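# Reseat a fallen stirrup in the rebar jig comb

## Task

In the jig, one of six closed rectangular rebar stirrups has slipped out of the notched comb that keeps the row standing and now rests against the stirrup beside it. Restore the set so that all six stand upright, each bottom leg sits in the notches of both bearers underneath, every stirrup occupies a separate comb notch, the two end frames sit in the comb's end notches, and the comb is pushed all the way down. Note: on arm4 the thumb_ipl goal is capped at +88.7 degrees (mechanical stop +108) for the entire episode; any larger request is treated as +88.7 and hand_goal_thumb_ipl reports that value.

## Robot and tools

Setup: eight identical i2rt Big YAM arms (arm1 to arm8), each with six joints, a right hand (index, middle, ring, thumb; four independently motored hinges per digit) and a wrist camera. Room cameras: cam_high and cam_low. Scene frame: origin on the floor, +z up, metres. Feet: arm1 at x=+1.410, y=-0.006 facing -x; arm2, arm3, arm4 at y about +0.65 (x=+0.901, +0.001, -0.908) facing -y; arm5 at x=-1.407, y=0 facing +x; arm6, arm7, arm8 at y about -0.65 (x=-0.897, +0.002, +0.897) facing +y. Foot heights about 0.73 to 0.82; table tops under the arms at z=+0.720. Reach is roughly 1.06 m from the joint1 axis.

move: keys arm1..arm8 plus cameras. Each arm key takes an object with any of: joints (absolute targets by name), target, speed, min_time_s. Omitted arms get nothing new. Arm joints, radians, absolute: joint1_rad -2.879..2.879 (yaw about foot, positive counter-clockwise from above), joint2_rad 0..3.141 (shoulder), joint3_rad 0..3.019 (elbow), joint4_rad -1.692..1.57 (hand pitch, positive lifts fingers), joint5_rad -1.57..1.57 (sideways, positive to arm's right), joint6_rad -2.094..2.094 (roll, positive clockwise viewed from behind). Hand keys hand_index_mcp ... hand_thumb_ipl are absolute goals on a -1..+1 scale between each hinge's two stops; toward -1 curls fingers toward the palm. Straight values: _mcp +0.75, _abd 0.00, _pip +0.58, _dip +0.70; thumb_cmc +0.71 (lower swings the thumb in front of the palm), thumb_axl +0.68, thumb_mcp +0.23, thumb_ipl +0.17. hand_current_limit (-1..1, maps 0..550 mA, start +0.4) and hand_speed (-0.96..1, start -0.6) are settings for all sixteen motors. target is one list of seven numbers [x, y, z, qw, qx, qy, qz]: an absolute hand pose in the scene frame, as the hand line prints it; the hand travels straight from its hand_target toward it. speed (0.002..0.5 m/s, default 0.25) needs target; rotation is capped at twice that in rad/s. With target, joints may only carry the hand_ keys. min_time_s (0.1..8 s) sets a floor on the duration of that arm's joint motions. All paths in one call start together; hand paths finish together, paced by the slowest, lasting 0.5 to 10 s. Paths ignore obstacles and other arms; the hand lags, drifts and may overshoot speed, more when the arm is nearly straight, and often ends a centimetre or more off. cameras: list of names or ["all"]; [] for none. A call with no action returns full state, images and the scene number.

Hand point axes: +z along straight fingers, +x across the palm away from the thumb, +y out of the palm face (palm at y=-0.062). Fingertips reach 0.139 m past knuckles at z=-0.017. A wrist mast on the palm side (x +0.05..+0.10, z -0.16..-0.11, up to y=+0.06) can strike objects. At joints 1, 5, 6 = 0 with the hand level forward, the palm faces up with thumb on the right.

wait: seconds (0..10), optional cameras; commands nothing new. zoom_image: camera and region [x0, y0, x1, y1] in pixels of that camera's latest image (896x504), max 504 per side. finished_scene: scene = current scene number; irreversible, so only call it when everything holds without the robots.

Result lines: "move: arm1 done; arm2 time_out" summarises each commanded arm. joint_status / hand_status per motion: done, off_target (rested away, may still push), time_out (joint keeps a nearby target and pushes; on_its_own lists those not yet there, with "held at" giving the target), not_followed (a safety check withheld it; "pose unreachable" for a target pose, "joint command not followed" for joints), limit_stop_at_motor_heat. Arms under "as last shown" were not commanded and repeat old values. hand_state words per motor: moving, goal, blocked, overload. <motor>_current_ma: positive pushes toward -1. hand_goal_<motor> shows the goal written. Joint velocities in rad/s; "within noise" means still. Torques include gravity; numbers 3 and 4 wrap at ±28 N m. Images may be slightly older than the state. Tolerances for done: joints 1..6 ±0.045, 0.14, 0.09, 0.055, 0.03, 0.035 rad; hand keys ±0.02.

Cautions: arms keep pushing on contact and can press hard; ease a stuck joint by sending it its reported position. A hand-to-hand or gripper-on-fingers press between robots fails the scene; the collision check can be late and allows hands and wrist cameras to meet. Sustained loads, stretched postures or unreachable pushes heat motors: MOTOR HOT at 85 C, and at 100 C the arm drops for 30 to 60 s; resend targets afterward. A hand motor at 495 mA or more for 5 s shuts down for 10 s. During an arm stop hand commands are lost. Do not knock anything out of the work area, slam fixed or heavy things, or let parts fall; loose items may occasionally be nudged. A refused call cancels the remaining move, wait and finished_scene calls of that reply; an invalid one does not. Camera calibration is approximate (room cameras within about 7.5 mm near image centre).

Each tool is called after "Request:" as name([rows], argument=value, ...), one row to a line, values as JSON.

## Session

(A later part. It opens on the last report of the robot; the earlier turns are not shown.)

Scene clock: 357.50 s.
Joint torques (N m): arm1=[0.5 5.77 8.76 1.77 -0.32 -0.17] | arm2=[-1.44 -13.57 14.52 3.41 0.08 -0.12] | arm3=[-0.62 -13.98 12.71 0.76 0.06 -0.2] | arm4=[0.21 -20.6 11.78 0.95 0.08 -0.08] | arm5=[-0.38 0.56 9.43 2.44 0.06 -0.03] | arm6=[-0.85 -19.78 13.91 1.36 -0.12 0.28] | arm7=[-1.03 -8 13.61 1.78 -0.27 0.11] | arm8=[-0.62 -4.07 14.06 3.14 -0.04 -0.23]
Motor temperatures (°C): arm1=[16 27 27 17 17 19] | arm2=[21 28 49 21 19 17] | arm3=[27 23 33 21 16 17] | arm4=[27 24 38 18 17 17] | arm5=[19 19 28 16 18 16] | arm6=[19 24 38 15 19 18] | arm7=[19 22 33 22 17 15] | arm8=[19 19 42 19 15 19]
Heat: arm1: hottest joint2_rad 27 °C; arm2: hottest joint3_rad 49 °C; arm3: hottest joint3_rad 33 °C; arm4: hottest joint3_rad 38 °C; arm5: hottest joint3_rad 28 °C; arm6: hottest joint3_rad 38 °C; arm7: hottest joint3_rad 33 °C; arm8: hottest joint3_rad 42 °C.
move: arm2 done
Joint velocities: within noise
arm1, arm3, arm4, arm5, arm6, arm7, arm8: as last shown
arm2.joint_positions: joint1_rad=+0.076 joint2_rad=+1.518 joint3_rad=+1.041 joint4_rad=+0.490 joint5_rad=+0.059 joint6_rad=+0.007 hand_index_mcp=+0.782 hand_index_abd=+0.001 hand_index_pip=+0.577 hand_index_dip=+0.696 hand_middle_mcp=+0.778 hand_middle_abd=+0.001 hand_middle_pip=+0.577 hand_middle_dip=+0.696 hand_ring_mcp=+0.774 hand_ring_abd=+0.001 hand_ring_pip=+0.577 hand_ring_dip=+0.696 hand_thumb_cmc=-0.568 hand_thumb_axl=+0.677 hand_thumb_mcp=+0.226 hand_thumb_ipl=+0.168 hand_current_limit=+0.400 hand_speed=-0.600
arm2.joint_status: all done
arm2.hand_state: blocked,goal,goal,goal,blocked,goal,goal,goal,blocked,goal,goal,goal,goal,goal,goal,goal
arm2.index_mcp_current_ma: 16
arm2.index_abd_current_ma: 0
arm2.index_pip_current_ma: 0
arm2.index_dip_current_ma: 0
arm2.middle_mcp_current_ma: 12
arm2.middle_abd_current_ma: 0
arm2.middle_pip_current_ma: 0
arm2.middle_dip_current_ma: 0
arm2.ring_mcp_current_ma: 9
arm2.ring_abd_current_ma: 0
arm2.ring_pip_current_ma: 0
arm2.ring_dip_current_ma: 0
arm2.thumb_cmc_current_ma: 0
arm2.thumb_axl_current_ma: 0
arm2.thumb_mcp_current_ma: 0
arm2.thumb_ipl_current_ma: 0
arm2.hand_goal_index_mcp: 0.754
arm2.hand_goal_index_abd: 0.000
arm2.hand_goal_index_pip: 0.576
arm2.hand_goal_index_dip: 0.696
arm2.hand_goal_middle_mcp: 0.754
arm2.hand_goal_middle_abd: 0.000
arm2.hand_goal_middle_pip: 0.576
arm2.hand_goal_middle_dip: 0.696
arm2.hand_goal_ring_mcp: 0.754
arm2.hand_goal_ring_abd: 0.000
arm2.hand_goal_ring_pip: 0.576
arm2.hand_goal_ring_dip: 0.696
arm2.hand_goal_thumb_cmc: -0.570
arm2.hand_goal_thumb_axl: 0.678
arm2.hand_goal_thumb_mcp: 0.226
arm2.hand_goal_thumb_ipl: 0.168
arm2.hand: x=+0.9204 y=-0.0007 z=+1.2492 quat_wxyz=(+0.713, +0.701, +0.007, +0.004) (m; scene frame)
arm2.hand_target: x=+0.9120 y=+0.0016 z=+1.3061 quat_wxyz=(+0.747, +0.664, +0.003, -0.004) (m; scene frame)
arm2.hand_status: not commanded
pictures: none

Request:
move(arm2={"joints": {"joint4_rad": 0.475}, "min_time_s": 1.5}, cameras=["arm3_cam_wrist", "arm4_cam_wrist", "arm6_cam_wrist"])

Request:
zoom_image(camera="arm3_cam_wrist", region=[690, 270, 770, 340])

Request:
zoom_image(camera="arm3_cam_wrist", region=[600, 170, 700, 260])

Request:
zoom_image(camera="arm4_cam_wrist", region=[440, 0, 600, 120])

Scene clock: 360.70 s.
Joint torques (N m): arm1=[0.03 6.07 8.8 1.84 -0.31 -0.11] | arm2=[-1.38 -13.45 14.54 3.04 0.07 -0.11] | arm3=[-0.62 -13.98 12.71 0.76 0.05 -0.2] | arm4=[-0.67 -19.78 11.71 0.8 0.06 -0.11] | arm5=[-0.32 0.56 9.43 2.44 0.06 -0.03] | arm6=[-0.91 -19.72 13.9 1.36 -0.12 0.27] | arm7=[-1.26 -8.06 13.64 1.84 -0.28 0.12] | arm8=[-0.56 -4.07 14.05 3.18 -0.05 -0.24]
Motor temperatures (°C): arm1=[16 27 27 17 17 19] | arm2=[21 28 49 21 19 17] | arm3=[27 23 33 21 16 17] | arm4=[27 24 38 18 17 17] | arm5=[19 19 28 16 18 16] | arm6=[19 24 39 15 19 18] | arm7=[19 22 33 22 17 15] | arm8=[19 19 42 19 15 19]
Heat: arm1: hottest joint2_rad 27 °C; arm2: hottest joint3_rad 49 °C; arm3: hottest joint3_rad 33 °C; arm4: hottest joint3_rad 38 °C; arm5: hottest joint3_rad 28 °C; arm6: hottest joint3_rad 39 °C; arm7: hottest joint3_rad 33 °C; arm8: hottest joint3_rad 42 °C.
move: arm2 done
Joint velocities: within noise
arm1, arm3, arm4, arm5, arm6, arm7, arm8: as last shown
arm2.joint_positions: joint1_rad=+0.076 joint2_rad=+1.518 joint3_rad=+1.041 joint4_rad=+0.474 joint5_rad=+0.059 joint6_rad=+0.007 hand_index_mcp=+0.781 hand_index_abd=+0.001 hand_index_pip=+0.577 hand_index_dip=+0.696 hand_middle_mcp=+0.777 hand_middle_abd=+0.001 hand_middle_pip=+0.577 hand_middle_dip=+0.696 hand_ring_mcp=+0.774 hand_ring_abd=+0.001 hand_ring_pip=+0.577 hand_ring_dip=+0.696 hand_thumb_cmc=-0.568 hand_thumb_axl=+0.677 hand_thumb_mcp=+0.226 hand_thumb_ipl=+0.168 hand_current_limit=+0.400 hand_speed=-0.600
arm2.joint_status: all done
arm2.hand_state: blocked,goal,goal,goal,blocked,goal,goal,goal,blocked,goal,goal,goal,goal,goal,goal,goal
arm2.index_mcp_current_ma: 15
arm2.index_abd_current_ma: 0
arm2.index_pip_current_ma: 0
arm2.index_dip_current_ma: 0
arm2.middle_mcp_current_ma: 12
arm2.middle_abd_current_ma: 0
arm2.middle_pip_current_ma: 0
arm2.middle_dip_current_ma: 0
arm2.ring_mcp_current_ma: 9
arm2.ring_abd_current_ma: 0
arm2.ring_pip_current_ma: 0
arm2.ring_dip_current_ma: 0
arm2.thumb_cmc_current_ma: 0
arm2.thumb_axl_current_ma: 0
arm2.thumb_mcp_current_ma: 0
arm2.thumb_ipl_current_ma: 0
arm2.hand_goal_index_mcp: 0.754
arm2.hand_goal_index_abd: 0.000
arm2.hand_goal_index_pip: 0.576
arm2.hand_goal_index_dip: 0.696
arm2.hand_goal_middle_mcp: 0.754
arm2.hand_goal_middle_abd: 0.000
arm2.hand_goal_middle_pip: 0.576
arm2.hand_goal_middle_dip: 0.696
arm2.hand_goal_ring_mcp: 0.754
arm2.hand_goal_ring_abd: 0.000
arm2.hand_goal_ring_pip: 0.576
arm2.hand_goal_ring_dip: 0.696
arm2.hand_goal_thumb_cmc: -0.570
arm2.hand_goal_thumb_axl: 0.678
arm2.hand_goal_thumb_mcp: 0.226
arm2.hand_goal_thumb_ipl: 0.168
arm2.hand: x=+0.9204 y=-0.0022 z=+1.2451 quat_wxyz=(+0.707, +0.707, +0.007, +0.003) (m; scene frame)
arm2.hand_target: x=+0.9121 y=-0.0012 z=+1.3002 quat_wxyz=(+0.739, +0.674, +0.004, -0.004) (m; scene frame)
arm2.hand_status: not commanded
pictures: arm3_cam_wrist, arm4_cam_wrist, arm6_cam_wrist
camera_calibration:
arm3_cam_wrist: T_world_to_cam=[[-0.774987, 0.0433222, 0.63049, -0.329367], [-0.426482, 0.700379, -0.572348, 0.704583], [-0.466378, -0.712455, -0.524309, 1.1153], [0, 0, 0, 1]] pos_world=[0.565388, 0.315395, 1.19569]
arm4_cam_wrist: T_world_to_cam=[[-0.782484, 0.0395018, 0.621416, -1.01123], [-0.412406, 0.714836, -0.56474, 0.305845], [-0.466519, -0.698176, -0.543057, 0.695867], [0, 0, 0, 1]] pos_world=[-0.340503, 0.307154, 1.17901]
arm6_cam_wrist: T_world_to_cam=[[0.702404, -0.338302, 0.626243, -0.628214], [0.0746201, -0.839981, -0.53746, 0.435172], [0.707856, 0.424244, -0.564762, 0.880045], [0, 0, 0, 1]] pos_world=[-0.214158, -0.220344, 1.12432]

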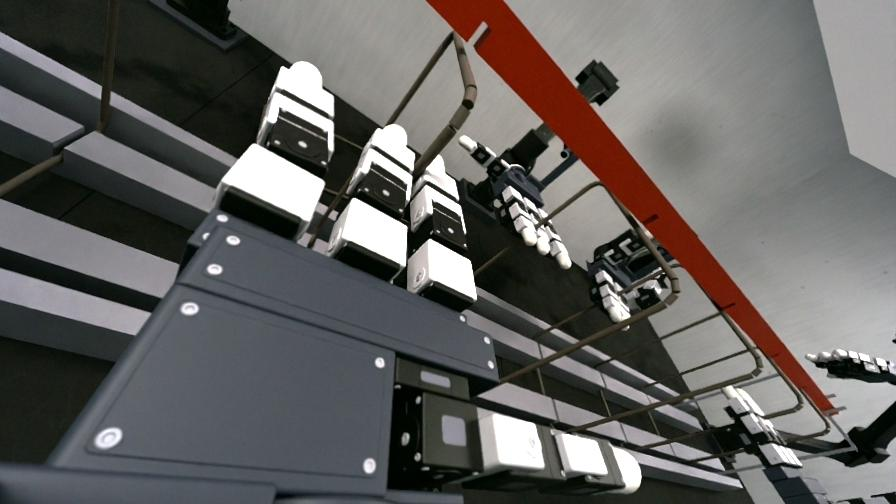

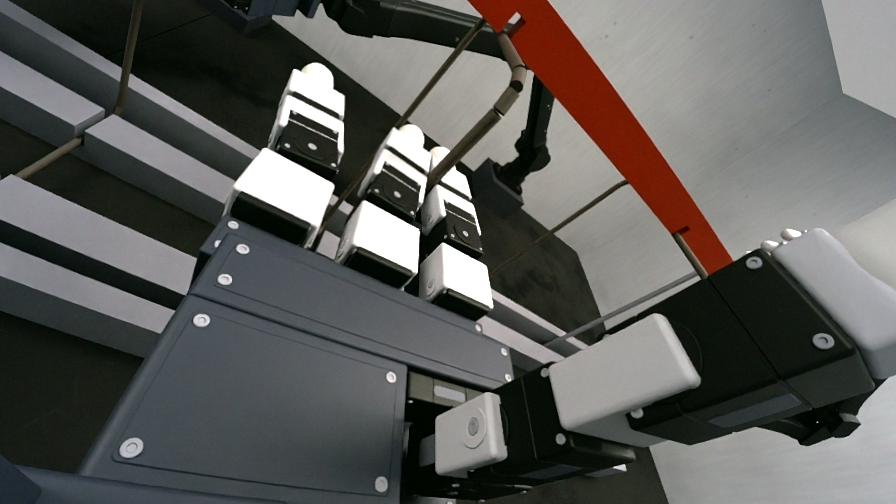

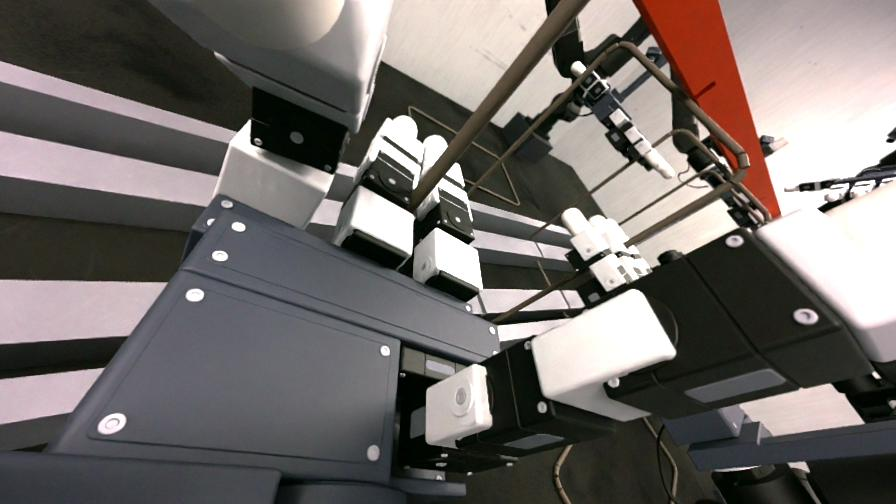

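Scaled by 6.300.

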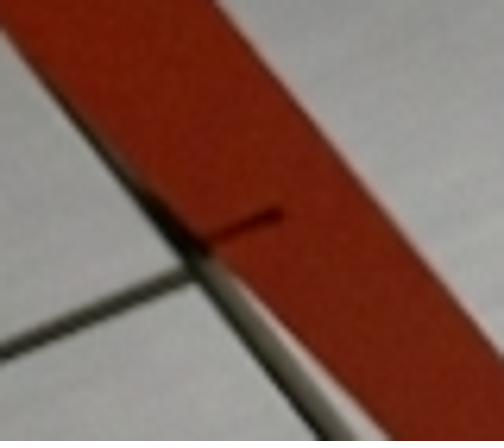

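Scaled by 5.040.

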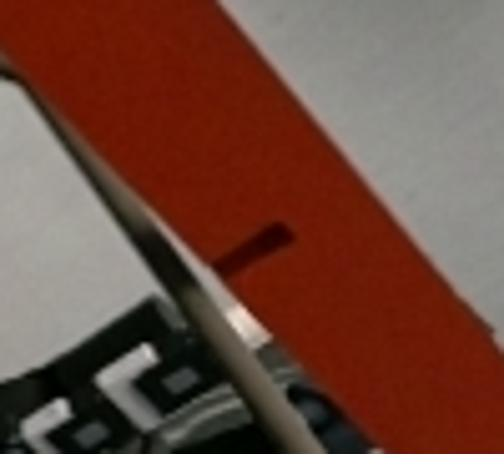

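Scaled by 3.150.

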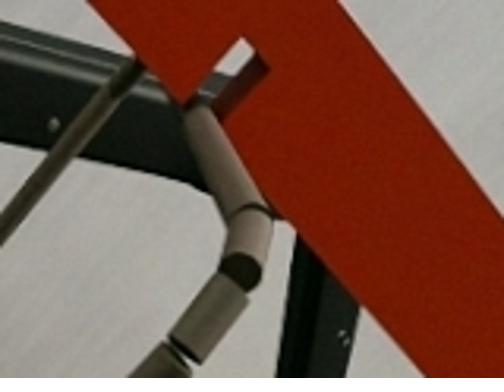

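Request:
move(arm6={"target": [-0.079, -0.142, 1.096, 0.1530, 0.1530, 0.6903, 0.6903], "speed": 0.02}, cameras=["arm3_cam_wrist", "arm4_cam_wrist", "cam_high", "cam_low"])

Request:
zoom_image(camera="arm3_cam_wrist", region=[690, 270, 770, 340])

Request:
zoom_image(camera="arm3_cam_wrist", region=[600, 170, 700, 260])

Request:
zoom_image(camera="arm4_cam_wrist", region=[440, 0, 600, 120])

Request:
zoom_image(camera="cam_high", region=[390, 140, 470, 200])

Request:
zoom_image(camera="cam_low", region=[290, 100, 420, 200])

Scene clock: 365.07 s.
Joint torques (N m): arm1=[0.15 6.07 8.77 1.83 -0.32 -0.15] | arm2=[-1.38 -13.45 14.54 3.02 0.07 -0.12] | arm3=[-0.62 -13.98 12.7 0.77 0.06 -0.2] | arm4=[0.67 -19.6 11.89 1.13 0.09 -0.14] | arm5=[-0.32 0.56 9.43 2.44 0.06 -0.03] | arm6=[-1.08 -19.84 14.17 1.32 0.2 0.27] | arm7=[-1.2 -8.12 13.67 1.81 -0.28 0.13] | arm8=[-0.56 -4.13 14.05 3.17 -0.05 -0.23]
Motor temperatures (°C): arm1=[16 27 27 17 17 19] | arm2=[21 28 49 21 19 17] | arm3=[27 22 33 21 16 17] | arm4=[27 23 38 18 17 17] | arm5=[19 19 28 16 18 16] | arm6=[19 24 39 15 19 18] | arm7=[19 22 33 22 17 15] | arm8=[19 19 42 19 15 19]
Heat: arm1: hottest joint2_rad 27 °C; arm2: hottest joint3_rad 49 °C; arm3: hottest joint3_rad 33 °C; arm4: hottest joint3_rad 38 °C; arm5: hottest joint3_rad 28 °C; arm6: hottest joint3_rad 39 °C; arm7: hottest joint3_rad 33 °C; arm8: hottest joint3_rad 42 °C.
move: arm6 off_target
Joint velocities: within noise
arm1, arm2, arm3, arm4, arm5, arm7, arm8: as last shown
arm2.hand: x=+0.9205 y=-0.0022 z=+1.2451 quat_wxyz=(+0.707, +0.707, +0.007, +0.003) (m; scene frame)
arm6.joint_positions: joint1_rad=-1.097 joint2_rad=+2.452 joint3_rad=+2.157 joint4_rad=+0.279 joint5_rad=-0.670 joint6_rad=-0.023 hand_index_mcp=+0.761 hand_index_abd=-0.095 hand_index_pip=+0.579 hand_index_dip=+0.696 hand_middle_mcp=+0.778 hand_middle_abd=+0.094 hand_middle_pip=+0.576 hand_middle_dip=+0.696 hand_ring_mcp=-0.499 hand_ring_abd=-0.201 hand_ring_pip=-0.199 hand_ring_dip=+0.696 hand_thumb_cmc=-0.572 hand_thumb_axl=+0.677 hand_thumb_mcp=+0.226 hand_thumb_ipl=+0.168 hand_current_limit=+0.400 hand_speed=-0.600
arm6.joint_status: not commanded
arm6.hand_state: goal,blocked,goal,goal,blocked,blocked,goal,goal,goal,goal,goal,goal,goal,goal,goal,goal
arm6.index_mcp_current_ma: 1
arm6.index_abd_current_ma: 10
arm6.index_pip_current_ma: 0
arm6.index_dip_current_ma: 0
arm6.middle_mcp_current_ma: 13
arm6.middle_abd_current_ma: -11
arm6.middle_pip_current_ma: 0
arm6.middle_dip_current_ma: 0
arm6.ring_mcp_current_ma: 0
arm6.ring_abd_current_ma: 0
arm6.ring_pip_current_ma: 0
arm6.ring_dip_current_ma: 0
arm6.thumb_cmc_current_ma: 0
arm6.thumb_axl_current_ma: 0
arm6.thumb_mcp_current_ma: 0
arm6.thumb_ipl_current_ma: 0
arm6.hand_goal_index_mcp: 0.754
arm6.hand_goal_index_abd: -0.120
arm6.hand_goal_index_pip: 0.576
arm6.hand_goal_index_dip: 0.696
arm6.hand_goal_middle_mcp: 0.754
arm6.hand_goal_middle_abd: 0.120
arm6.hand_goal_middle_pip: 0.576
arm6.hand_goal_middle_dip: 0.696
arm6.hand_goal_ring_mcp: -0.500
arm6.hand_goal_ring_abd: -0.200
arm6.hand_goal_ring_pip: -0.200
arm6.hand_goal_ring_dip: 0.696
arm6.hand_goal_thumb_cmc: -0.570
arm6.hand_goal_thumb_axl: 0.678
arm6.hand_goal_thumb_mcp: 0.226
arm6.hand_goal_thumb_ipl: 0.168
arm6.hand: x=-0.1006 y=-0.1327 z=+1.0967 quat_wxyz=(+0.144, +0.145, +0.696, +0.689) (m; scene frame)
arm6.hand_target: x=-0.0819 y=-0.1438 z=+1.0956 quat_wxyz=(+0.153, +0.153, +0.690, +0.690) (m; scene frame)
arm6.hand_status: off_target (0.024 m and 1.5 deg from the pose sent, 0.027 m and 1.0 deg at the start)
pictures: arm3_cam_wrist, arm4_cam_wrist, cam_high, cam_low
camera_calibration:
arm3_cam_wrist: T_world_to_cam=[[-0.774987, 0.0433222, 0.63049, -0.329367], [-0.426482, 0.700379, -0.572348, 0.704583], [-0.466378, -0.712455, -0.524309, 1.1153], [0, 0, 0, 1]] pos_world=[0.565388, 0.315395, 1.19569]
arm4_cam_wrist: T_world_to_cam=[[-0.782484, 0.0395018, 0.621416, -1.01123], [-0.412406, 0.714836, -0.56474, 0.305845], [-0.466519, -0.698176, -0.543057, 0.695867], [0, 0, 0, 1]] pos_world=[-0.340503, 0.307154, 1.17901]

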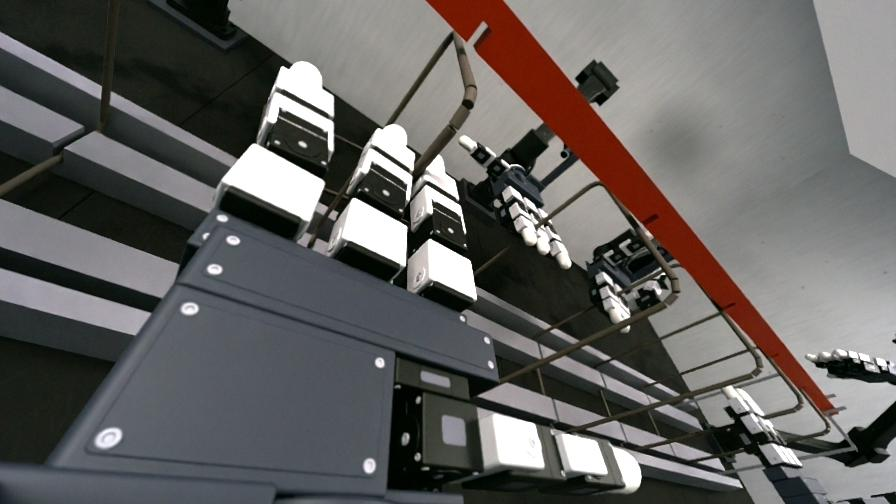

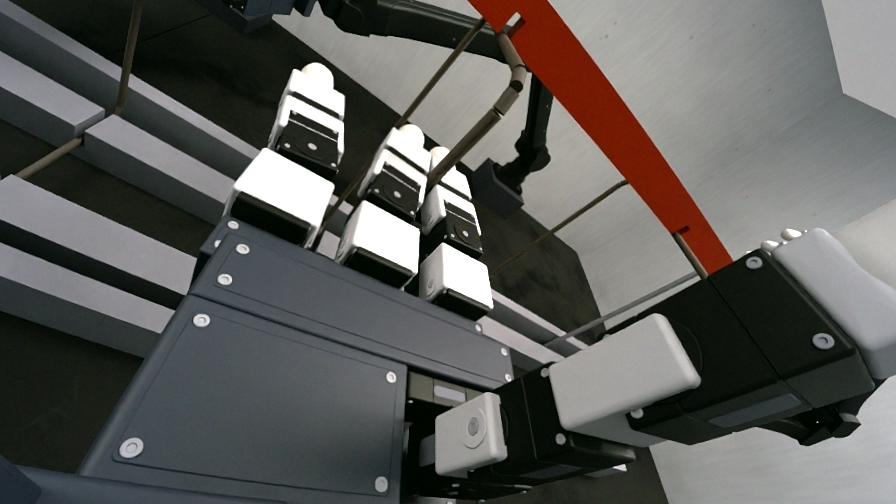

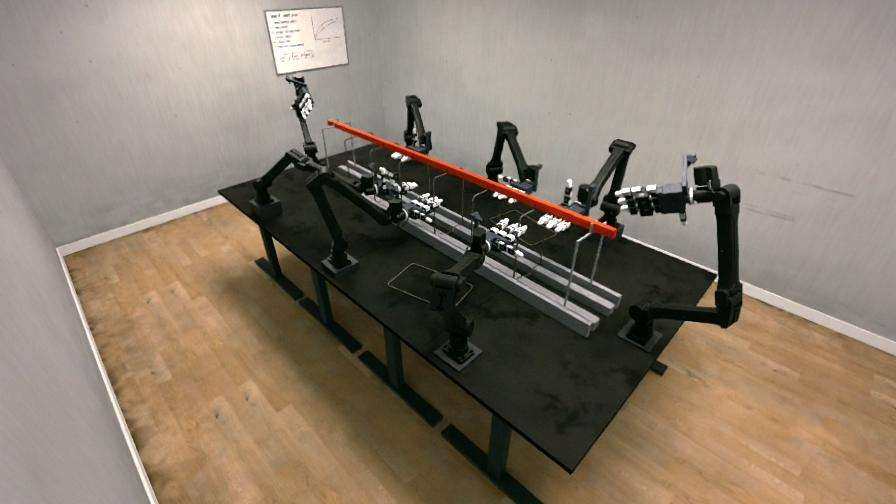

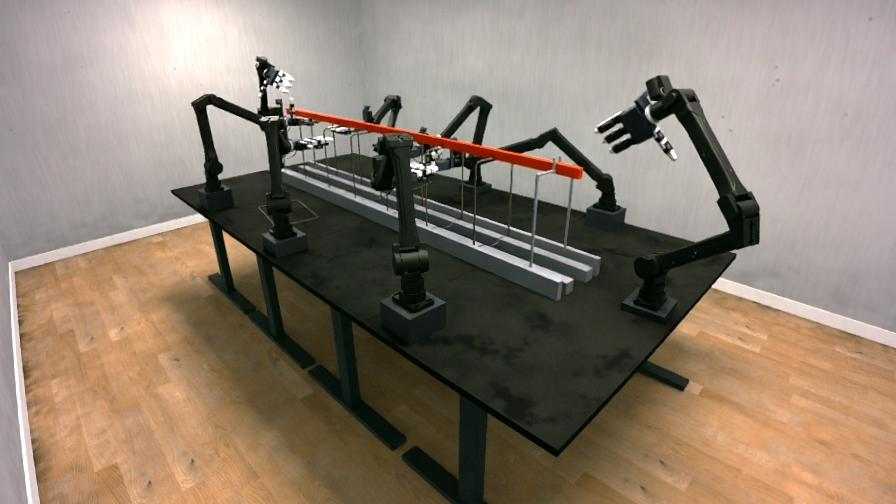

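Scaled by 6.300.

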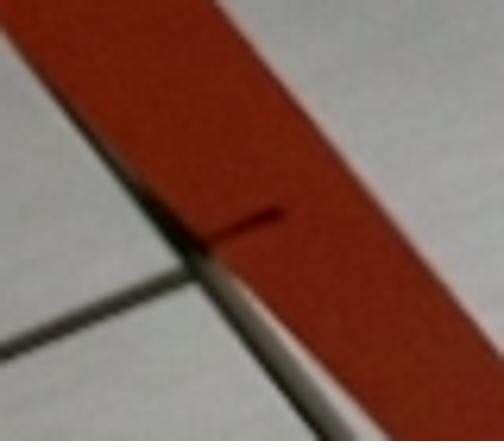

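Scaled by 5.040.

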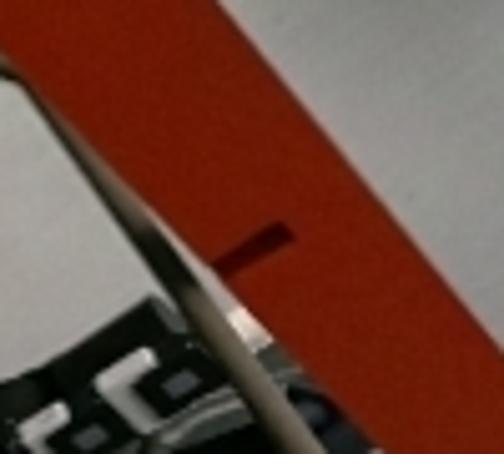

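Scaled by 3.150.

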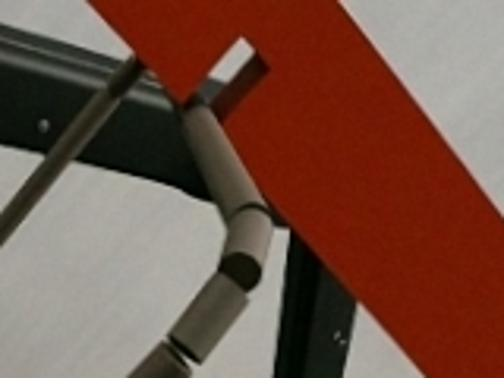

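Scaled by 6.300.

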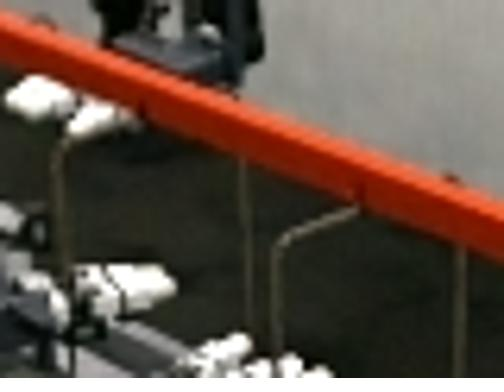

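Scaled by 3.877.

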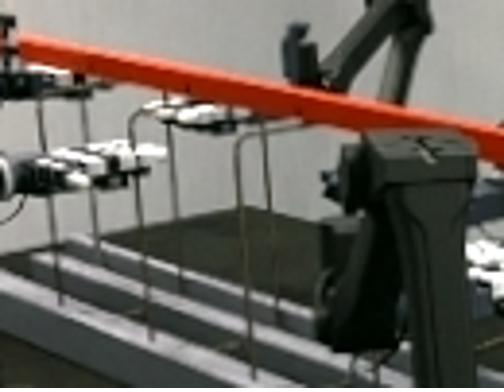

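Request:
zoom_image(camera="arm3_cam_wrist", region=[670, 240, 800, 400])

Request:
zoom_image(camera="cam_high", region=[385, 145, 445, 190])

Scaled by 3.150.

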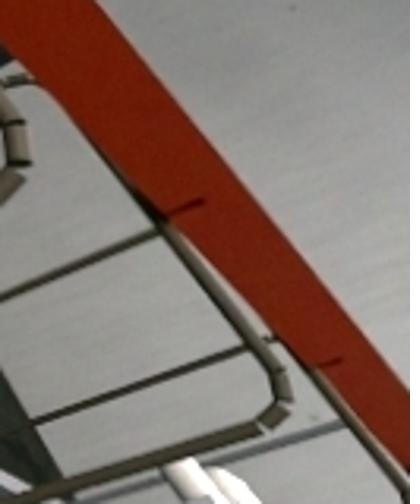

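Scaled by 8.400.

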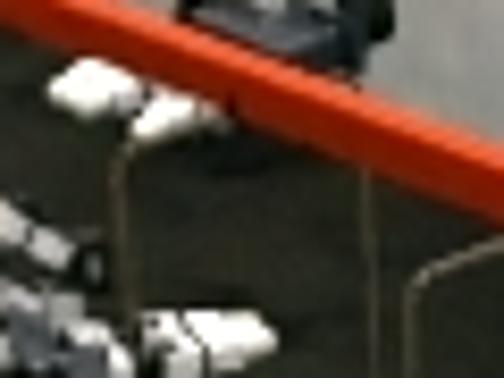

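Request:
move(arm2={"joints": {"joint4_rad": 0.455}, "min_time_s": 1.5}, arm6={"target": [-0.084, -0.142, 1.096, 0.1530, 0.1530, 0.6903, 0.6903], "speed": 0.02}, cameras=["arm3_cam_wrist", "arm4_cam_wrist"])

Request:
zoom_image(camera="arm3_cam_wrist", region=[690, 270, 770, 340])

Request:
zoom_image(camera="arm3_cam_wrist", region=[600, 170, 700, 260])

Request:
zoom_image(camera="arm4_cam_wrist", region=[440, 0, 600, 120])

Scene clock: 369.83 s.
Joint torques (N m): arm1=[0.62 6.53 8.72 1.78 -0.34 -0.16] | arm2=[-1.38 -13.51 14.54 3.07 0.11 -0.09] | arm3=[-0.67 -13.98 12.7 0.76 0.06 -0.2] | arm4=[0.03 -19.31 11.54 0.96 -0.02 -0.13] | arm5=[-0.32 0.56 9.43 2.44 0.06 -0.03] | arm6=[-0.85 -20.6 12.7 1.73 0.29 0.27] | arm7=[-1.03 -8.29 13.56 1.84 -0.26 0.13] | arm8=[-0.56 -4.19 14.05 3.15 -0.05 -0.23]
Motor temperatures (°C): arm1=[16 27 27 17 17 19] | arm2=[21 28 49 21 19 17] | arm3=[27 22 33 21 16 17] | arm4=[27 23 38 18 17 17] | arm5=[19 19 28 16 18 16] | arm6=[19 26 39 15 19 18] | arm7=[19 22 33 22 17 15] | arm8=[19 19 42 19 15 19]
Heat: arm1: hottest joint2_rad 27 °C; arm2: hottest joint3_rad 49 °C; arm3: hottest joint3_rad 33 °C; arm4: hottest joint3_rad 38 °C; arm5: hottest joint3_rad 28 °C; arm6: hottest joint3_rad 39 °C; arm7: hottest joint3_rad 33 °C; arm8: hottest joint3_rad 42 °C.
move: arm2 done; arm6 off_target
Joint velocities: within noise
arm1, arm3, arm4, arm5, arm7, arm8: as last shown
arm2.joint_positions: joint1_rad=+0.076 joint2_rad=+1.518 joint3_rad=+1.041 joint4_rad=+0.453 joint5_rad=+0.058 joint6_rad=+0.005 hand_index_mcp=+0.778 hand_index_abd=+0.001 hand_index_pip=+0.577 hand_index_dip=+0.696 hand_middle_mcp=+0.777 hand_middle_abd=+0.001 hand_middle_pip=+0.577 hand_middle_dip=+0.696 hand_ring_mcp=+0.774 hand_ring_abd=+0.001 hand_ring_pip=+0.577 hand_ring_dip=+0.696 hand_thumb_cmc=-0.568 hand_thumb_axl=+0.677 hand_thumb_mcp=+0.226 hand_thumb_ipl=+0.168 hand_current_limit=+0.400 hand_speed=-0.600
arm2.joint_status: all done
arm2.hand_state: blocked,goal,goal,goal,blocked,goal,goal,goal,blocked,goal,goal,goal,goal,goal,goal,goal
arm2.index_mcp_current_ma: 13
arm2.index_abd_current_ma: 0
arm2.index_pip_current_ma: 0
arm2.index_dip_current_ma: 0
arm2.middle_mcp_current_ma: 12
arm2.middle_abd_current_ma: 0
arm2.middle_pip_current_ma: 0
arm2.middle_dip_current_ma: 0
arm2.ring_mcp_current_ma: 9
arm2.ring_abd_current_ma: 0
arm2.ring_pip_current_ma: 0
arm2.ring_dip_current_ma: 0
arm2.thumb_cmc_current_ma: 0
arm2.thumb_axl_current_ma: 0
arm2.thumb_mcp_current_ma: 0
arm2.thumb_ipl_current_ma: 0
arm2.hand_goal_index_mcp: 0.754
arm2.hand_goal_index_abd: 0.000
arm2.hand_goal_index_pip: 0.576
arm2.hand_goal_index_dip: 0.696
arm2.hand_goal_middle_mcp: 0.754
arm2.hand_goal_middle_abd: 0.000
arm2.hand_goal_middle_pip: 0.576
arm2.hand_goal_middle_dip: 0.696
arm2.hand_goal_ring_mcp: 0.754
arm2.hand_goal_ring_abd: 0.000
arm2.hand_goal_ring_pip: 0.576
arm2.hand_goal_ring_dip: 0.696
arm2.hand_goal_thumb_cmc: -0.570
arm2.hand_goal_thumb_axl: 0.678
arm2.hand_goal_thumb_mcp: 0.226
arm2.hand_goal_thumb_ipl: 0.168
arm2.hand: x=+0.9208 y=-0.0039 z=+1.2400 quat_wxyz=(+0.700, +0.714, +0.008, +0.002) (m; scene frame)
arm2.hand_target: x=+0.9121 y=-0.0032 z=+1.2954 quat_wxyz=(+0.732, +0.681, +0.004, -0.005) (m; scene frame)
arm2.hand_status: not commanded
arm6.joint_positions: joint1_rad=-1.097 joint2_rad=+2.452 joint3_rad=+2.157 joint4_rad=+0.279 joint5_rad=-0.670 joint6_rad=-0.023 hand_index_mcp=+0.761 hand_index_abd=-0.095 hand_index_pip=+0.579 hand_index_dip=+0.696 hand_middle_mcp=+0.778 hand_middle_abd=+0.094 hand_middle_pip=+0.576 hand_middle_dip=+0.696 hand_ring_mcp=-0.499 hand_ring_abd=-0.201 hand_ring_pip=-0.199 hand_ring_dip=+0.696 hand_thumb_cmc=-0.572 hand_thumb_axl=+0.677 hand_thumb_mcp=+0.226 hand_thumb_ipl=+0.168 hand_current_limit=+0.400 hand_speed=-0.600
arm6.joint_status: not commanded
arm6.hand_state: goal,blocked,goal,goal,blocked,blocked,goal,goal,goal,goal,goal,goal,goal,goal,goal,goal
arm6.index_mcp_current_ma: 1
arm6.index_abd_current_ma: 10
arm6.index_pip_current_ma: 0
arm6.index_dip_current_ma: 0
arm6.middle_mcp_current_ma: 13
arm6.middle_abd_current_ma: -11
arm6.middle_pip_current_ma: 0
arm6.middle_dip_current_ma: 0
arm6.ring_mcp_current_ma: 0
arm6.ring_abd_current_ma: 0
arm6.ring_pip_current_ma: 0
arm6.ring_dip_current_ma: 0
arm6.thumb_cmc_current_ma: 0
arm6.thumb_axl_current_ma: 0
arm6.thumb_mcp_current_ma: 0
arm6.thumb_ipl_current_ma: 0
arm6.hand_goal_index_mcp: 0.754
arm6.hand_goal_index_abd: -0.120
arm6.hand_goal_index_pip: 0.576
arm6.hand_goal_index_dip: 0.696
arm6.hand_goal_middle_mcp: 0.754
arm6.hand_goal_middle_abd: 0.120
arm6.hand_goal_middle_pip: 0.576
arm6.hand_goal_middle_dip: 0.696
arm6.hand_goal_ring_mcp: -0.500
arm6.hand_goal_ring_abd: -0.200
arm6.hand_goal_ring_pip: -0.200
arm6.hand_goal_ring_dip: 0.696
arm6.hand_goal_thumb_cmc: -0.570
arm6.hand_goal_thumb_axl: 0.678
arm6.hand_goal_thumb_mcp: 0.226
arm6.hand_goal_thumb_ipl: 0.168
arm6.hand: x=-0.1006 y=-0.1327 z=+1.0967 quat_wxyz=(+0.144, +0.145, +0.696, +0.689) (m; scene frame)
arm6.hand_target: x=-0.0857 y=-0.1430 z=+1.0957 quat_wxyz=(+0.153, +0.153, +0.690, +0.690) (m; scene frame)
arm6.hand_status: off_target (0.019 m and 1.5 deg from the pose sent, 0.019 m and 1.5 deg at the start)
pictures: arm3_cam_wrist, arm4_cam_wrist
camera_calibration:
arm3_cam_wrist: T_world_to_cam=[[-0.774987, 0.0433222, 0.63049, -0.329367], [-0.426482, 0.700379, -0.572348, 0.704583], [-0.466378, -0.712455, -0.524309, 1.1153], [0, 0, 0, 1]] pos_world=[0.565388, 0.315395, 1.19569]
arm4_cam_wrist: T_world_to_cam=[[-0.782484, 0.0395018, 0.621416, -1.01123], [-0.412406, 0.714836, -0.56474, 0.305845], [-0.466519, -0.698176, -0.543057, 0.695867], [0, 0, 0, 1]] pos_world=[-0.340503, 0.307154, 1.17901]

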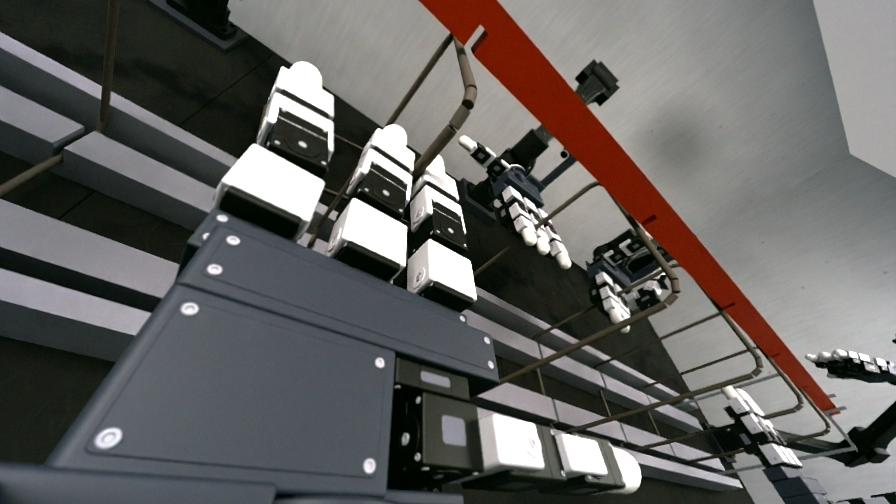

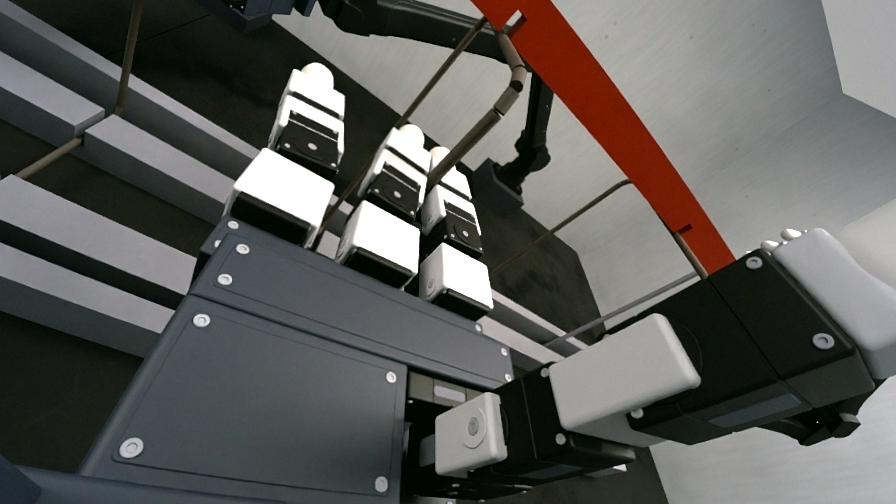

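Scaled by 6.300.

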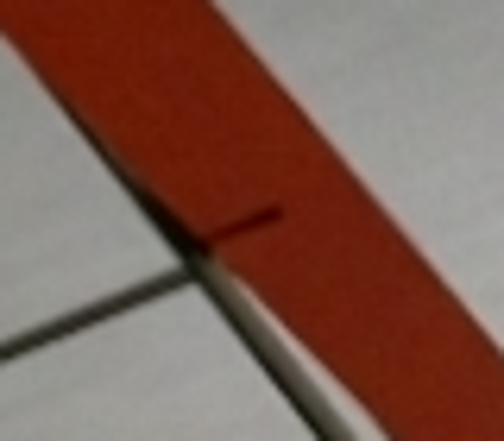

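Scaled by 5.040.

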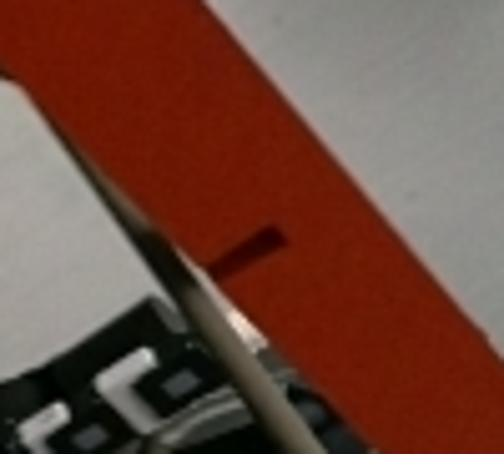

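Scaled by 3.150.

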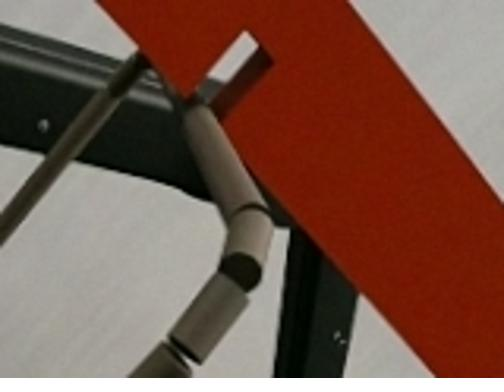

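Request:
move(arm2={"joints": {"joint4_rad": 0.50}, "min_time_s": 1.0})

Request:
move(arm6={"target": [-0.076, -0.146, 1.096, 0.1530, 0.1530, 0.6903, 0.6903], "speed": 0.02}, cameras=["arm3_cam_wrist", "arm4_cam_wrist", "cam_high", "arm6_cam_wrist"])

Request:
zoom_image(camera="arm3_cam_wrist", region=[690, 270, 770, 340])

Request:
zoom_image(camera="arm4_cam_wrist", region=[440, 0, 600, 120])

Request:
zoom_image(camera="cam_high", region=[385, 145, 445, 190])

Scene clock: 375.37 s.
Joint torques (N m): arm1=[0.32 5.89 8.87 1.57 -0.35 -0.15] | arm2=[-1.44 -13.45 14.54 4.41 0.1 -0.1] | arm3=[-0.62 -13.92 12.7 0.77 0.06 -0.21] | arm4=[0.38 -19.78 11.85 1.16 0.01 -0.17] | arm5=[-0.32 0.5 9.43 2.44 0.06 -0.03] | arm6=[-0.79 -20.6 12.68 1.73 0.29 0.27] | arm7=[-1.26 -8.35 13.59 1.81 -0.28 0.12] | arm8=[-0.5 -4.19 14.04 3.19 -0.05 -0.23]
Motor temperatures (°C): arm1=[16 27 27 17 17 19] | arm2=[21 28 49 21 19 17] | arm3=[27 22 33 21 16 17] | arm4=[27 23 38 18 17 17] | arm5=[19 19 28 16 18 16] | arm6=[19 27 40 15 19 17] | arm7=[19 22 33 22 17 15] | arm8=[19 19 42 19 15 19]
Heat: arm1: hottest joint2_rad 27 °C; arm2: hottest joint3_rad 49 °C; arm3: hottest joint3_rad 33 °C; arm4: hottest joint3_rad 38 °C; arm5: hottest joint3_rad 28 °C; arm6: hottest joint3_rad 40 °C; arm7: hottest joint3_rad 33 °C; arm8: hottest joint3_rad 42 °C.
move: arm2 done
Joint velocities: within noise
arm1, arm3, arm4, arm5, arm6, arm7, arm8: as last shown
arm2.joint_positions: joint1_rad=+0.076 joint2_rad=+1.518 joint3_rad=+1.041 joint4_rad=+0.468 joint5_rad=+0.058 joint6_rad=+0.005 hand_index_mcp=+0.778 hand_index_abd=+0.001 hand_index_pip=+0.577 hand_index_dip=+0.696 hand_middle_mcp=+0.776 hand_middle_abd=+0.001 hand_middle_pip=+0.577 hand_middle_dip=+0.696 hand_ring_mcp=+0.774 hand_ring_abd=+0.001 hand_ring_pip=+0.577 hand_ring_dip=+0.696 hand_thumb_cmc=-0.568 hand_thumb_axl=+0.677 hand_thumb_mcp=+0.226 hand_thumb_ipl=+0.168 hand_current_limit=+0.400 hand_speed=-0.600
arm2.joint_status: all done
arm2.hand_state: blocked,goal,goal,goal,blocked,goal,goal,goal,blocked,goal,goal,goal,goal,goal,goal,goal
arm2.index_mcp_current_ma: 13
arm2.index_abd_current_ma: 0
arm2.index_pip_current_ma: 0
arm2.index_dip_current_ma: 0
arm2.middle_mcp_current_ma: 11
arm2.middle_abd_current_ma: 0
arm2.middle_pip_current_ma: 0
arm2.middle_dip_current_ma: 0
arm2.ring_mcp_current_ma: 9
arm2.ring_abd_current_ma: 0
arm2.ring_pip_current_ma: 0
arm2.ring_dip_current_ma: 0
arm2.thumb_cmc_current_ma: 0
arm2.thumb_axl_current_ma: 0
arm2.thumb_mcp_current_ma: 0
arm2.thumb_ipl_current_ma: 0
arm2.hand_goal_index_mcp: 0.754
arm2.hand_goal_index_abd: 0.000
arm2.hand_goal_index_pip: 0.576
arm2.hand_goal_index_dip: 0.696
arm2.hand_goal_middle_mcp: 0.754
arm2.hand_goal_middle_abd: 0.000
arm2.hand_goal_middle_pip: 0.576
arm2.hand_goal_middle_dip: 0.696
arm2.hand_goal_ring_mcp: 0.754
arm2.hand_goal_ring_abd: 0.000
arm2.hand_goal_ring_pip: 0.576
arm2.hand_goal_ring_dip: 0.696
arm2.hand_goal_thumb_cmc: -0.570
arm2.hand_goal_thumb_axl: 0.678
arm2.hand_goal_thumb_mcp: 0.226
arm2.hand_goal_thumb_ipl: 0.168
arm2.hand: x=+0.9208 y=-0.0027 z=+1.2437 quat_wxyz=(+0.705, +0.709, +0.008, +0.003) (m; scene frame)
arm2.hand_target: x=+0.9120 y=+0.0016 z=+1.3061 quat_wxyz=(+0.747, +0.665, +0.003, -0.004) (m; scene frame)
arm2.hand_status: not commanded
pictures: none

Scene clock: 376.37 s.
Joint torques (N m): arm1=[0.38 5.95 8.58 1.57 -0.33 -0.14] | arm2=[-1.38 -13.57 14.53 4.38 0.11 -0.1] | arm3=[-0.62 -14.04 12.7 0.76 0.06 -0.2] | arm4=[0.15 -18.78 11.69 1.14 0.04 -0.12] | arm5=[-0.32 0.56 9.43 2.44 0.06 -0.03] | arm6=[-1.61 -19.9 14.15 1.29 0.07 0.27] | arm7=[-1.14 -8.23 13.64 1.83 -0.28 0.11] | arm8=[-0.5 -4.07 14.06 3.19 -0.05 -0.23]
Motor temperatures (°C): arm1=[16 27 27 17 17 19] | arm2=[21 28 49 21 19 17] | arm3=[27 22 33 21 16 17] | arm4=[27 23 38 18 17 17] | arm5=[19 19 28 16 18 16] | arm6=[19 27 40 15 19 17] | arm7=[19 22 33 22 17 15] | arm8=[19 19 42 19 15 19]
Heat: arm1: hottest joint2_rad 27 °C; arm2: hottest joint3_rad 49 °C; arm3: hottest joint3_rad 33 °C; arm4: hottest joint3_rad 38 °C; arm5: hottest joint3_rad 28 °C; arm6: hottest joint3_rad 40 °C; arm7: hottest joint3_rad 33 °C; arm8: hottest joint3_rad 42 °C.
move: arm6 off_target
Joint velocities: within noise
arm1, arm2, arm3, arm4, arm5, arm7, arm8: as last shown
arm2.hand: x=+0.9207 y=-0.0026 z=+1.2438 quat_wxyz=(+0.705, +0.709, +0.008, +0.003) (m; scene frame)
arm6.joint_positions: joint1_rad=-1.097 joint2_rad=+2.454 joint3_rad=+2.160 joint4_rad=+0.279 joint5_rad=-0.672 joint6_rad=-0.023 hand_index_mcp=+0.761 hand_index_abd=-0.095 hand_index_pip=+0.579 hand_index_dip=+0.696 hand_middle_mcp=+0.778 hand_middle_abd=+0.094 hand_middle_pip=+0.576 hand_middle_dip=+0.696 hand_ring_mcp=-0.499 hand_ring_abd=-0.201 hand_ring_pip=-0.199 hand_ring_dip=+0.696 hand_thumb_cmc=-0.572 hand_thumb_axl=+0.677 hand_thumb_mcp=+0.226 hand_thumb_ipl=+0.168 hand_current_limit=+0.400 hand_speed=-0.600
arm6.joint_status: not commanded
arm6.hand_state: goal,blocked,goal,goal,blocked,blocked,goal,goal,goal,goal,goal,goal,goal,goal,goal,goal
arm6.index_mcp_current_ma: 1
arm6.index_abd_current_ma: 10
arm6.index_pip_current_ma: 0
arm6.index_dip_current_ma: 0
arm6.middle_mcp_current_ma: 13
arm6.middle_abd_current_ma: -11
arm6.middle_pip_current_ma: 0
arm6.middle_dip_current_ma: 0
arm6.ring_mcp_current_ma: 0
arm6.ring_abd_current_ma: 0
arm6.ring_pip_current_ma: 0
arm6.ring_dip_current_ma: 0
arm6.thumb_cmc_current_ma: 0
arm6.thumb_axl_current_ma: 0
arm6.thumb_mcp_current_ma: 0
arm6.thumb_ipl_current_ma: 0
arm6.hand_goal_index_mcp: 0.754
arm6.hand_goal_index_abd: -0.120
arm6.hand_goal_index_pip: 0.576
arm6.hand_goal_index_dip: 0.696
arm6.hand_goal_middle_mcp: 0.754
arm6.hand_goal_middle_abd: 0.120
arm6.hand_goal_middle_pip: 0.576
arm6.hand_goal_middle_dip: 0.696
arm6.hand_goal_ring_mcp: -0.500
arm6.hand_goal_ring_abd: -0.200
arm6.hand_goal_ring_pip: -0.200
arm6.hand_goal_ring_dip: 0.696
arm6.hand_goal_thumb_cmc: -0.570
arm6.hand_goal_thumb_axl: 0.678
arm6.hand_goal_thumb_mcp: 0.226
arm6.hand_goal_thumb_ipl: 0.168
arm6.hand: x=-0.1006 y=-0.1323 z=+1.0969 quat_wxyz=(+0.143, +0.144, +0.696, +0.689) (m; scene frame)
arm6.hand_target: x=-0.0793 y=-0.1481 z=+1.0957 quat_wxyz=(+0.153, +0.154, +0.690, +0.690) (m; scene frame)
arm6.hand_status: off_target (0.028 m and 1.7 deg from the pose sent, 0.028 m and 1.5 deg at the start)
pictures: arm3_cam_wrist, arm4_cam_wrist, arm6_cam_wrist, cam_high
camera_calibration:
arm3_cam_wrist: T_world_to_cam=[[-0.774987, 0.0433222, 0.63049, -0.329367], [-0.426482, 0.700379, -0.572348, 0.704583], [-0.466378, -0.712455, -0.524309, 1.1153], [0, 0, 0, 1]] pos_world=[0.565388, 0.315395, 1.19569]
arm4_cam_wrist: T_world_to_cam=[[-0.782484, 0.0395018, 0.621416, -1.01123], [-0.412406, 0.714836, -0.56474, 0.305845], [-0.466519, -0.698176, -0.543057, 0.695867], [0, 0, 0, 1]] pos_world=[-0.340503, 0.307154, 1.17901]
arm6_cam_wrist: T_world_to_cam=[[0.706875, -0.329079, 0.626126, -0.628843], [0.0858552, -0.838725, -0.537744, 0.438745], [0.702108, 0.433874, -0.564621, 0.876075], [0, 0, 0, 1]] pos_world=[-0.208255, -0.219059, 1.12432]

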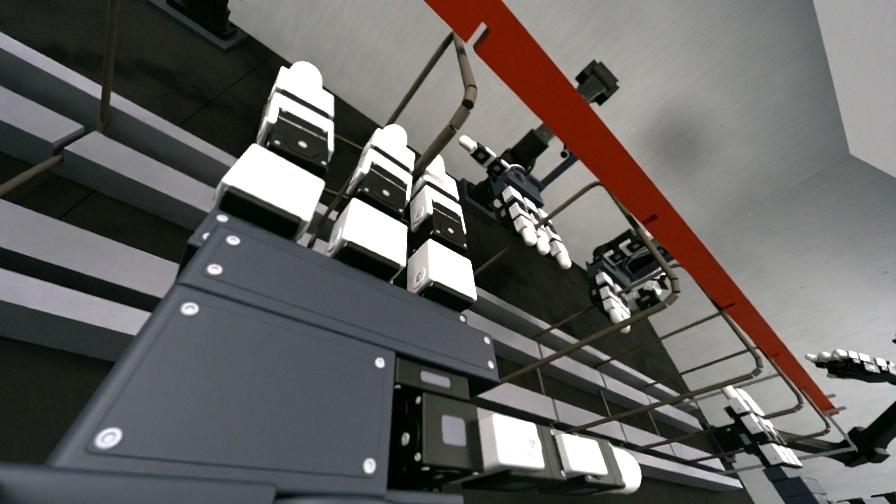

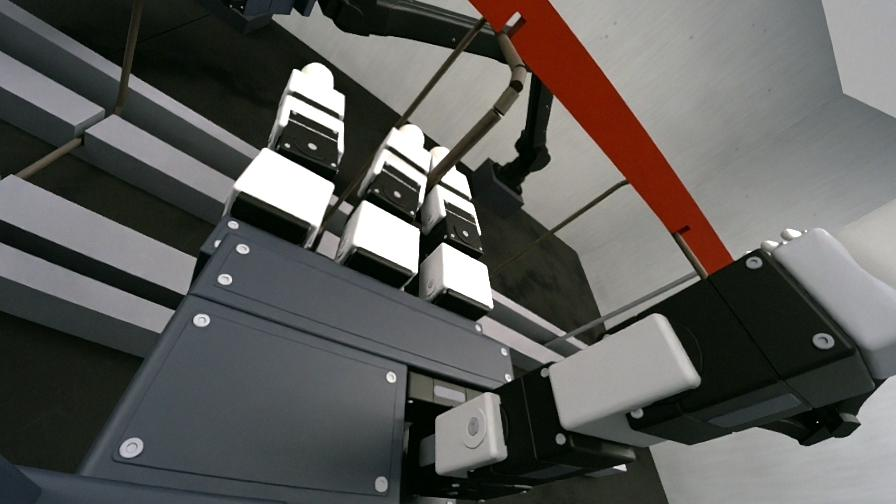

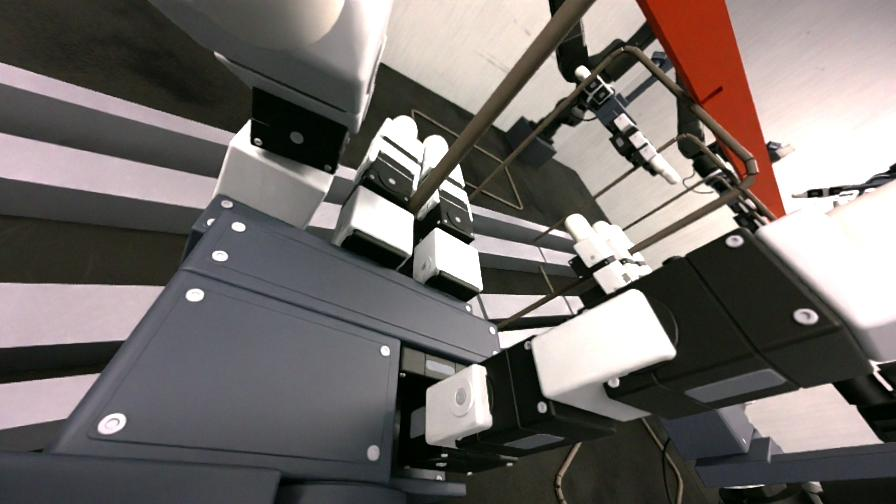

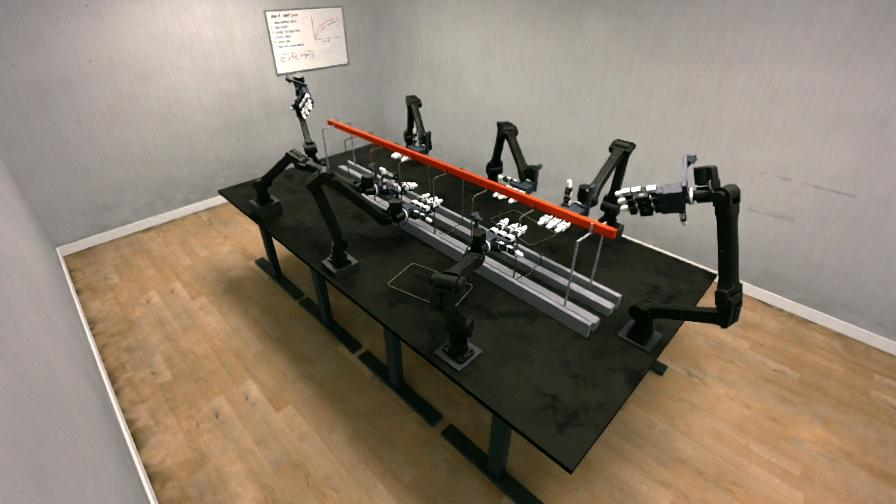

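Scaled by 6.300.

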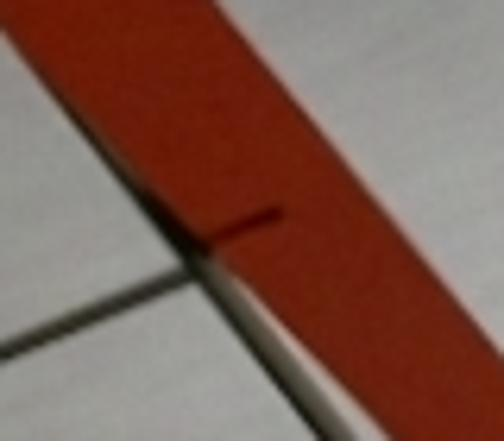

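Scaled by 3.150.

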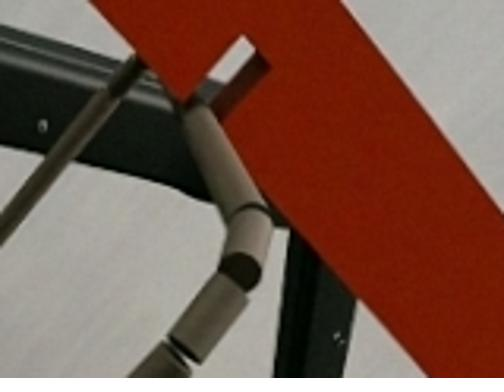

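Scaled by 8.400.

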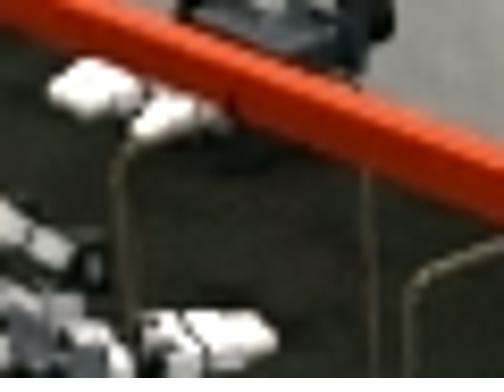

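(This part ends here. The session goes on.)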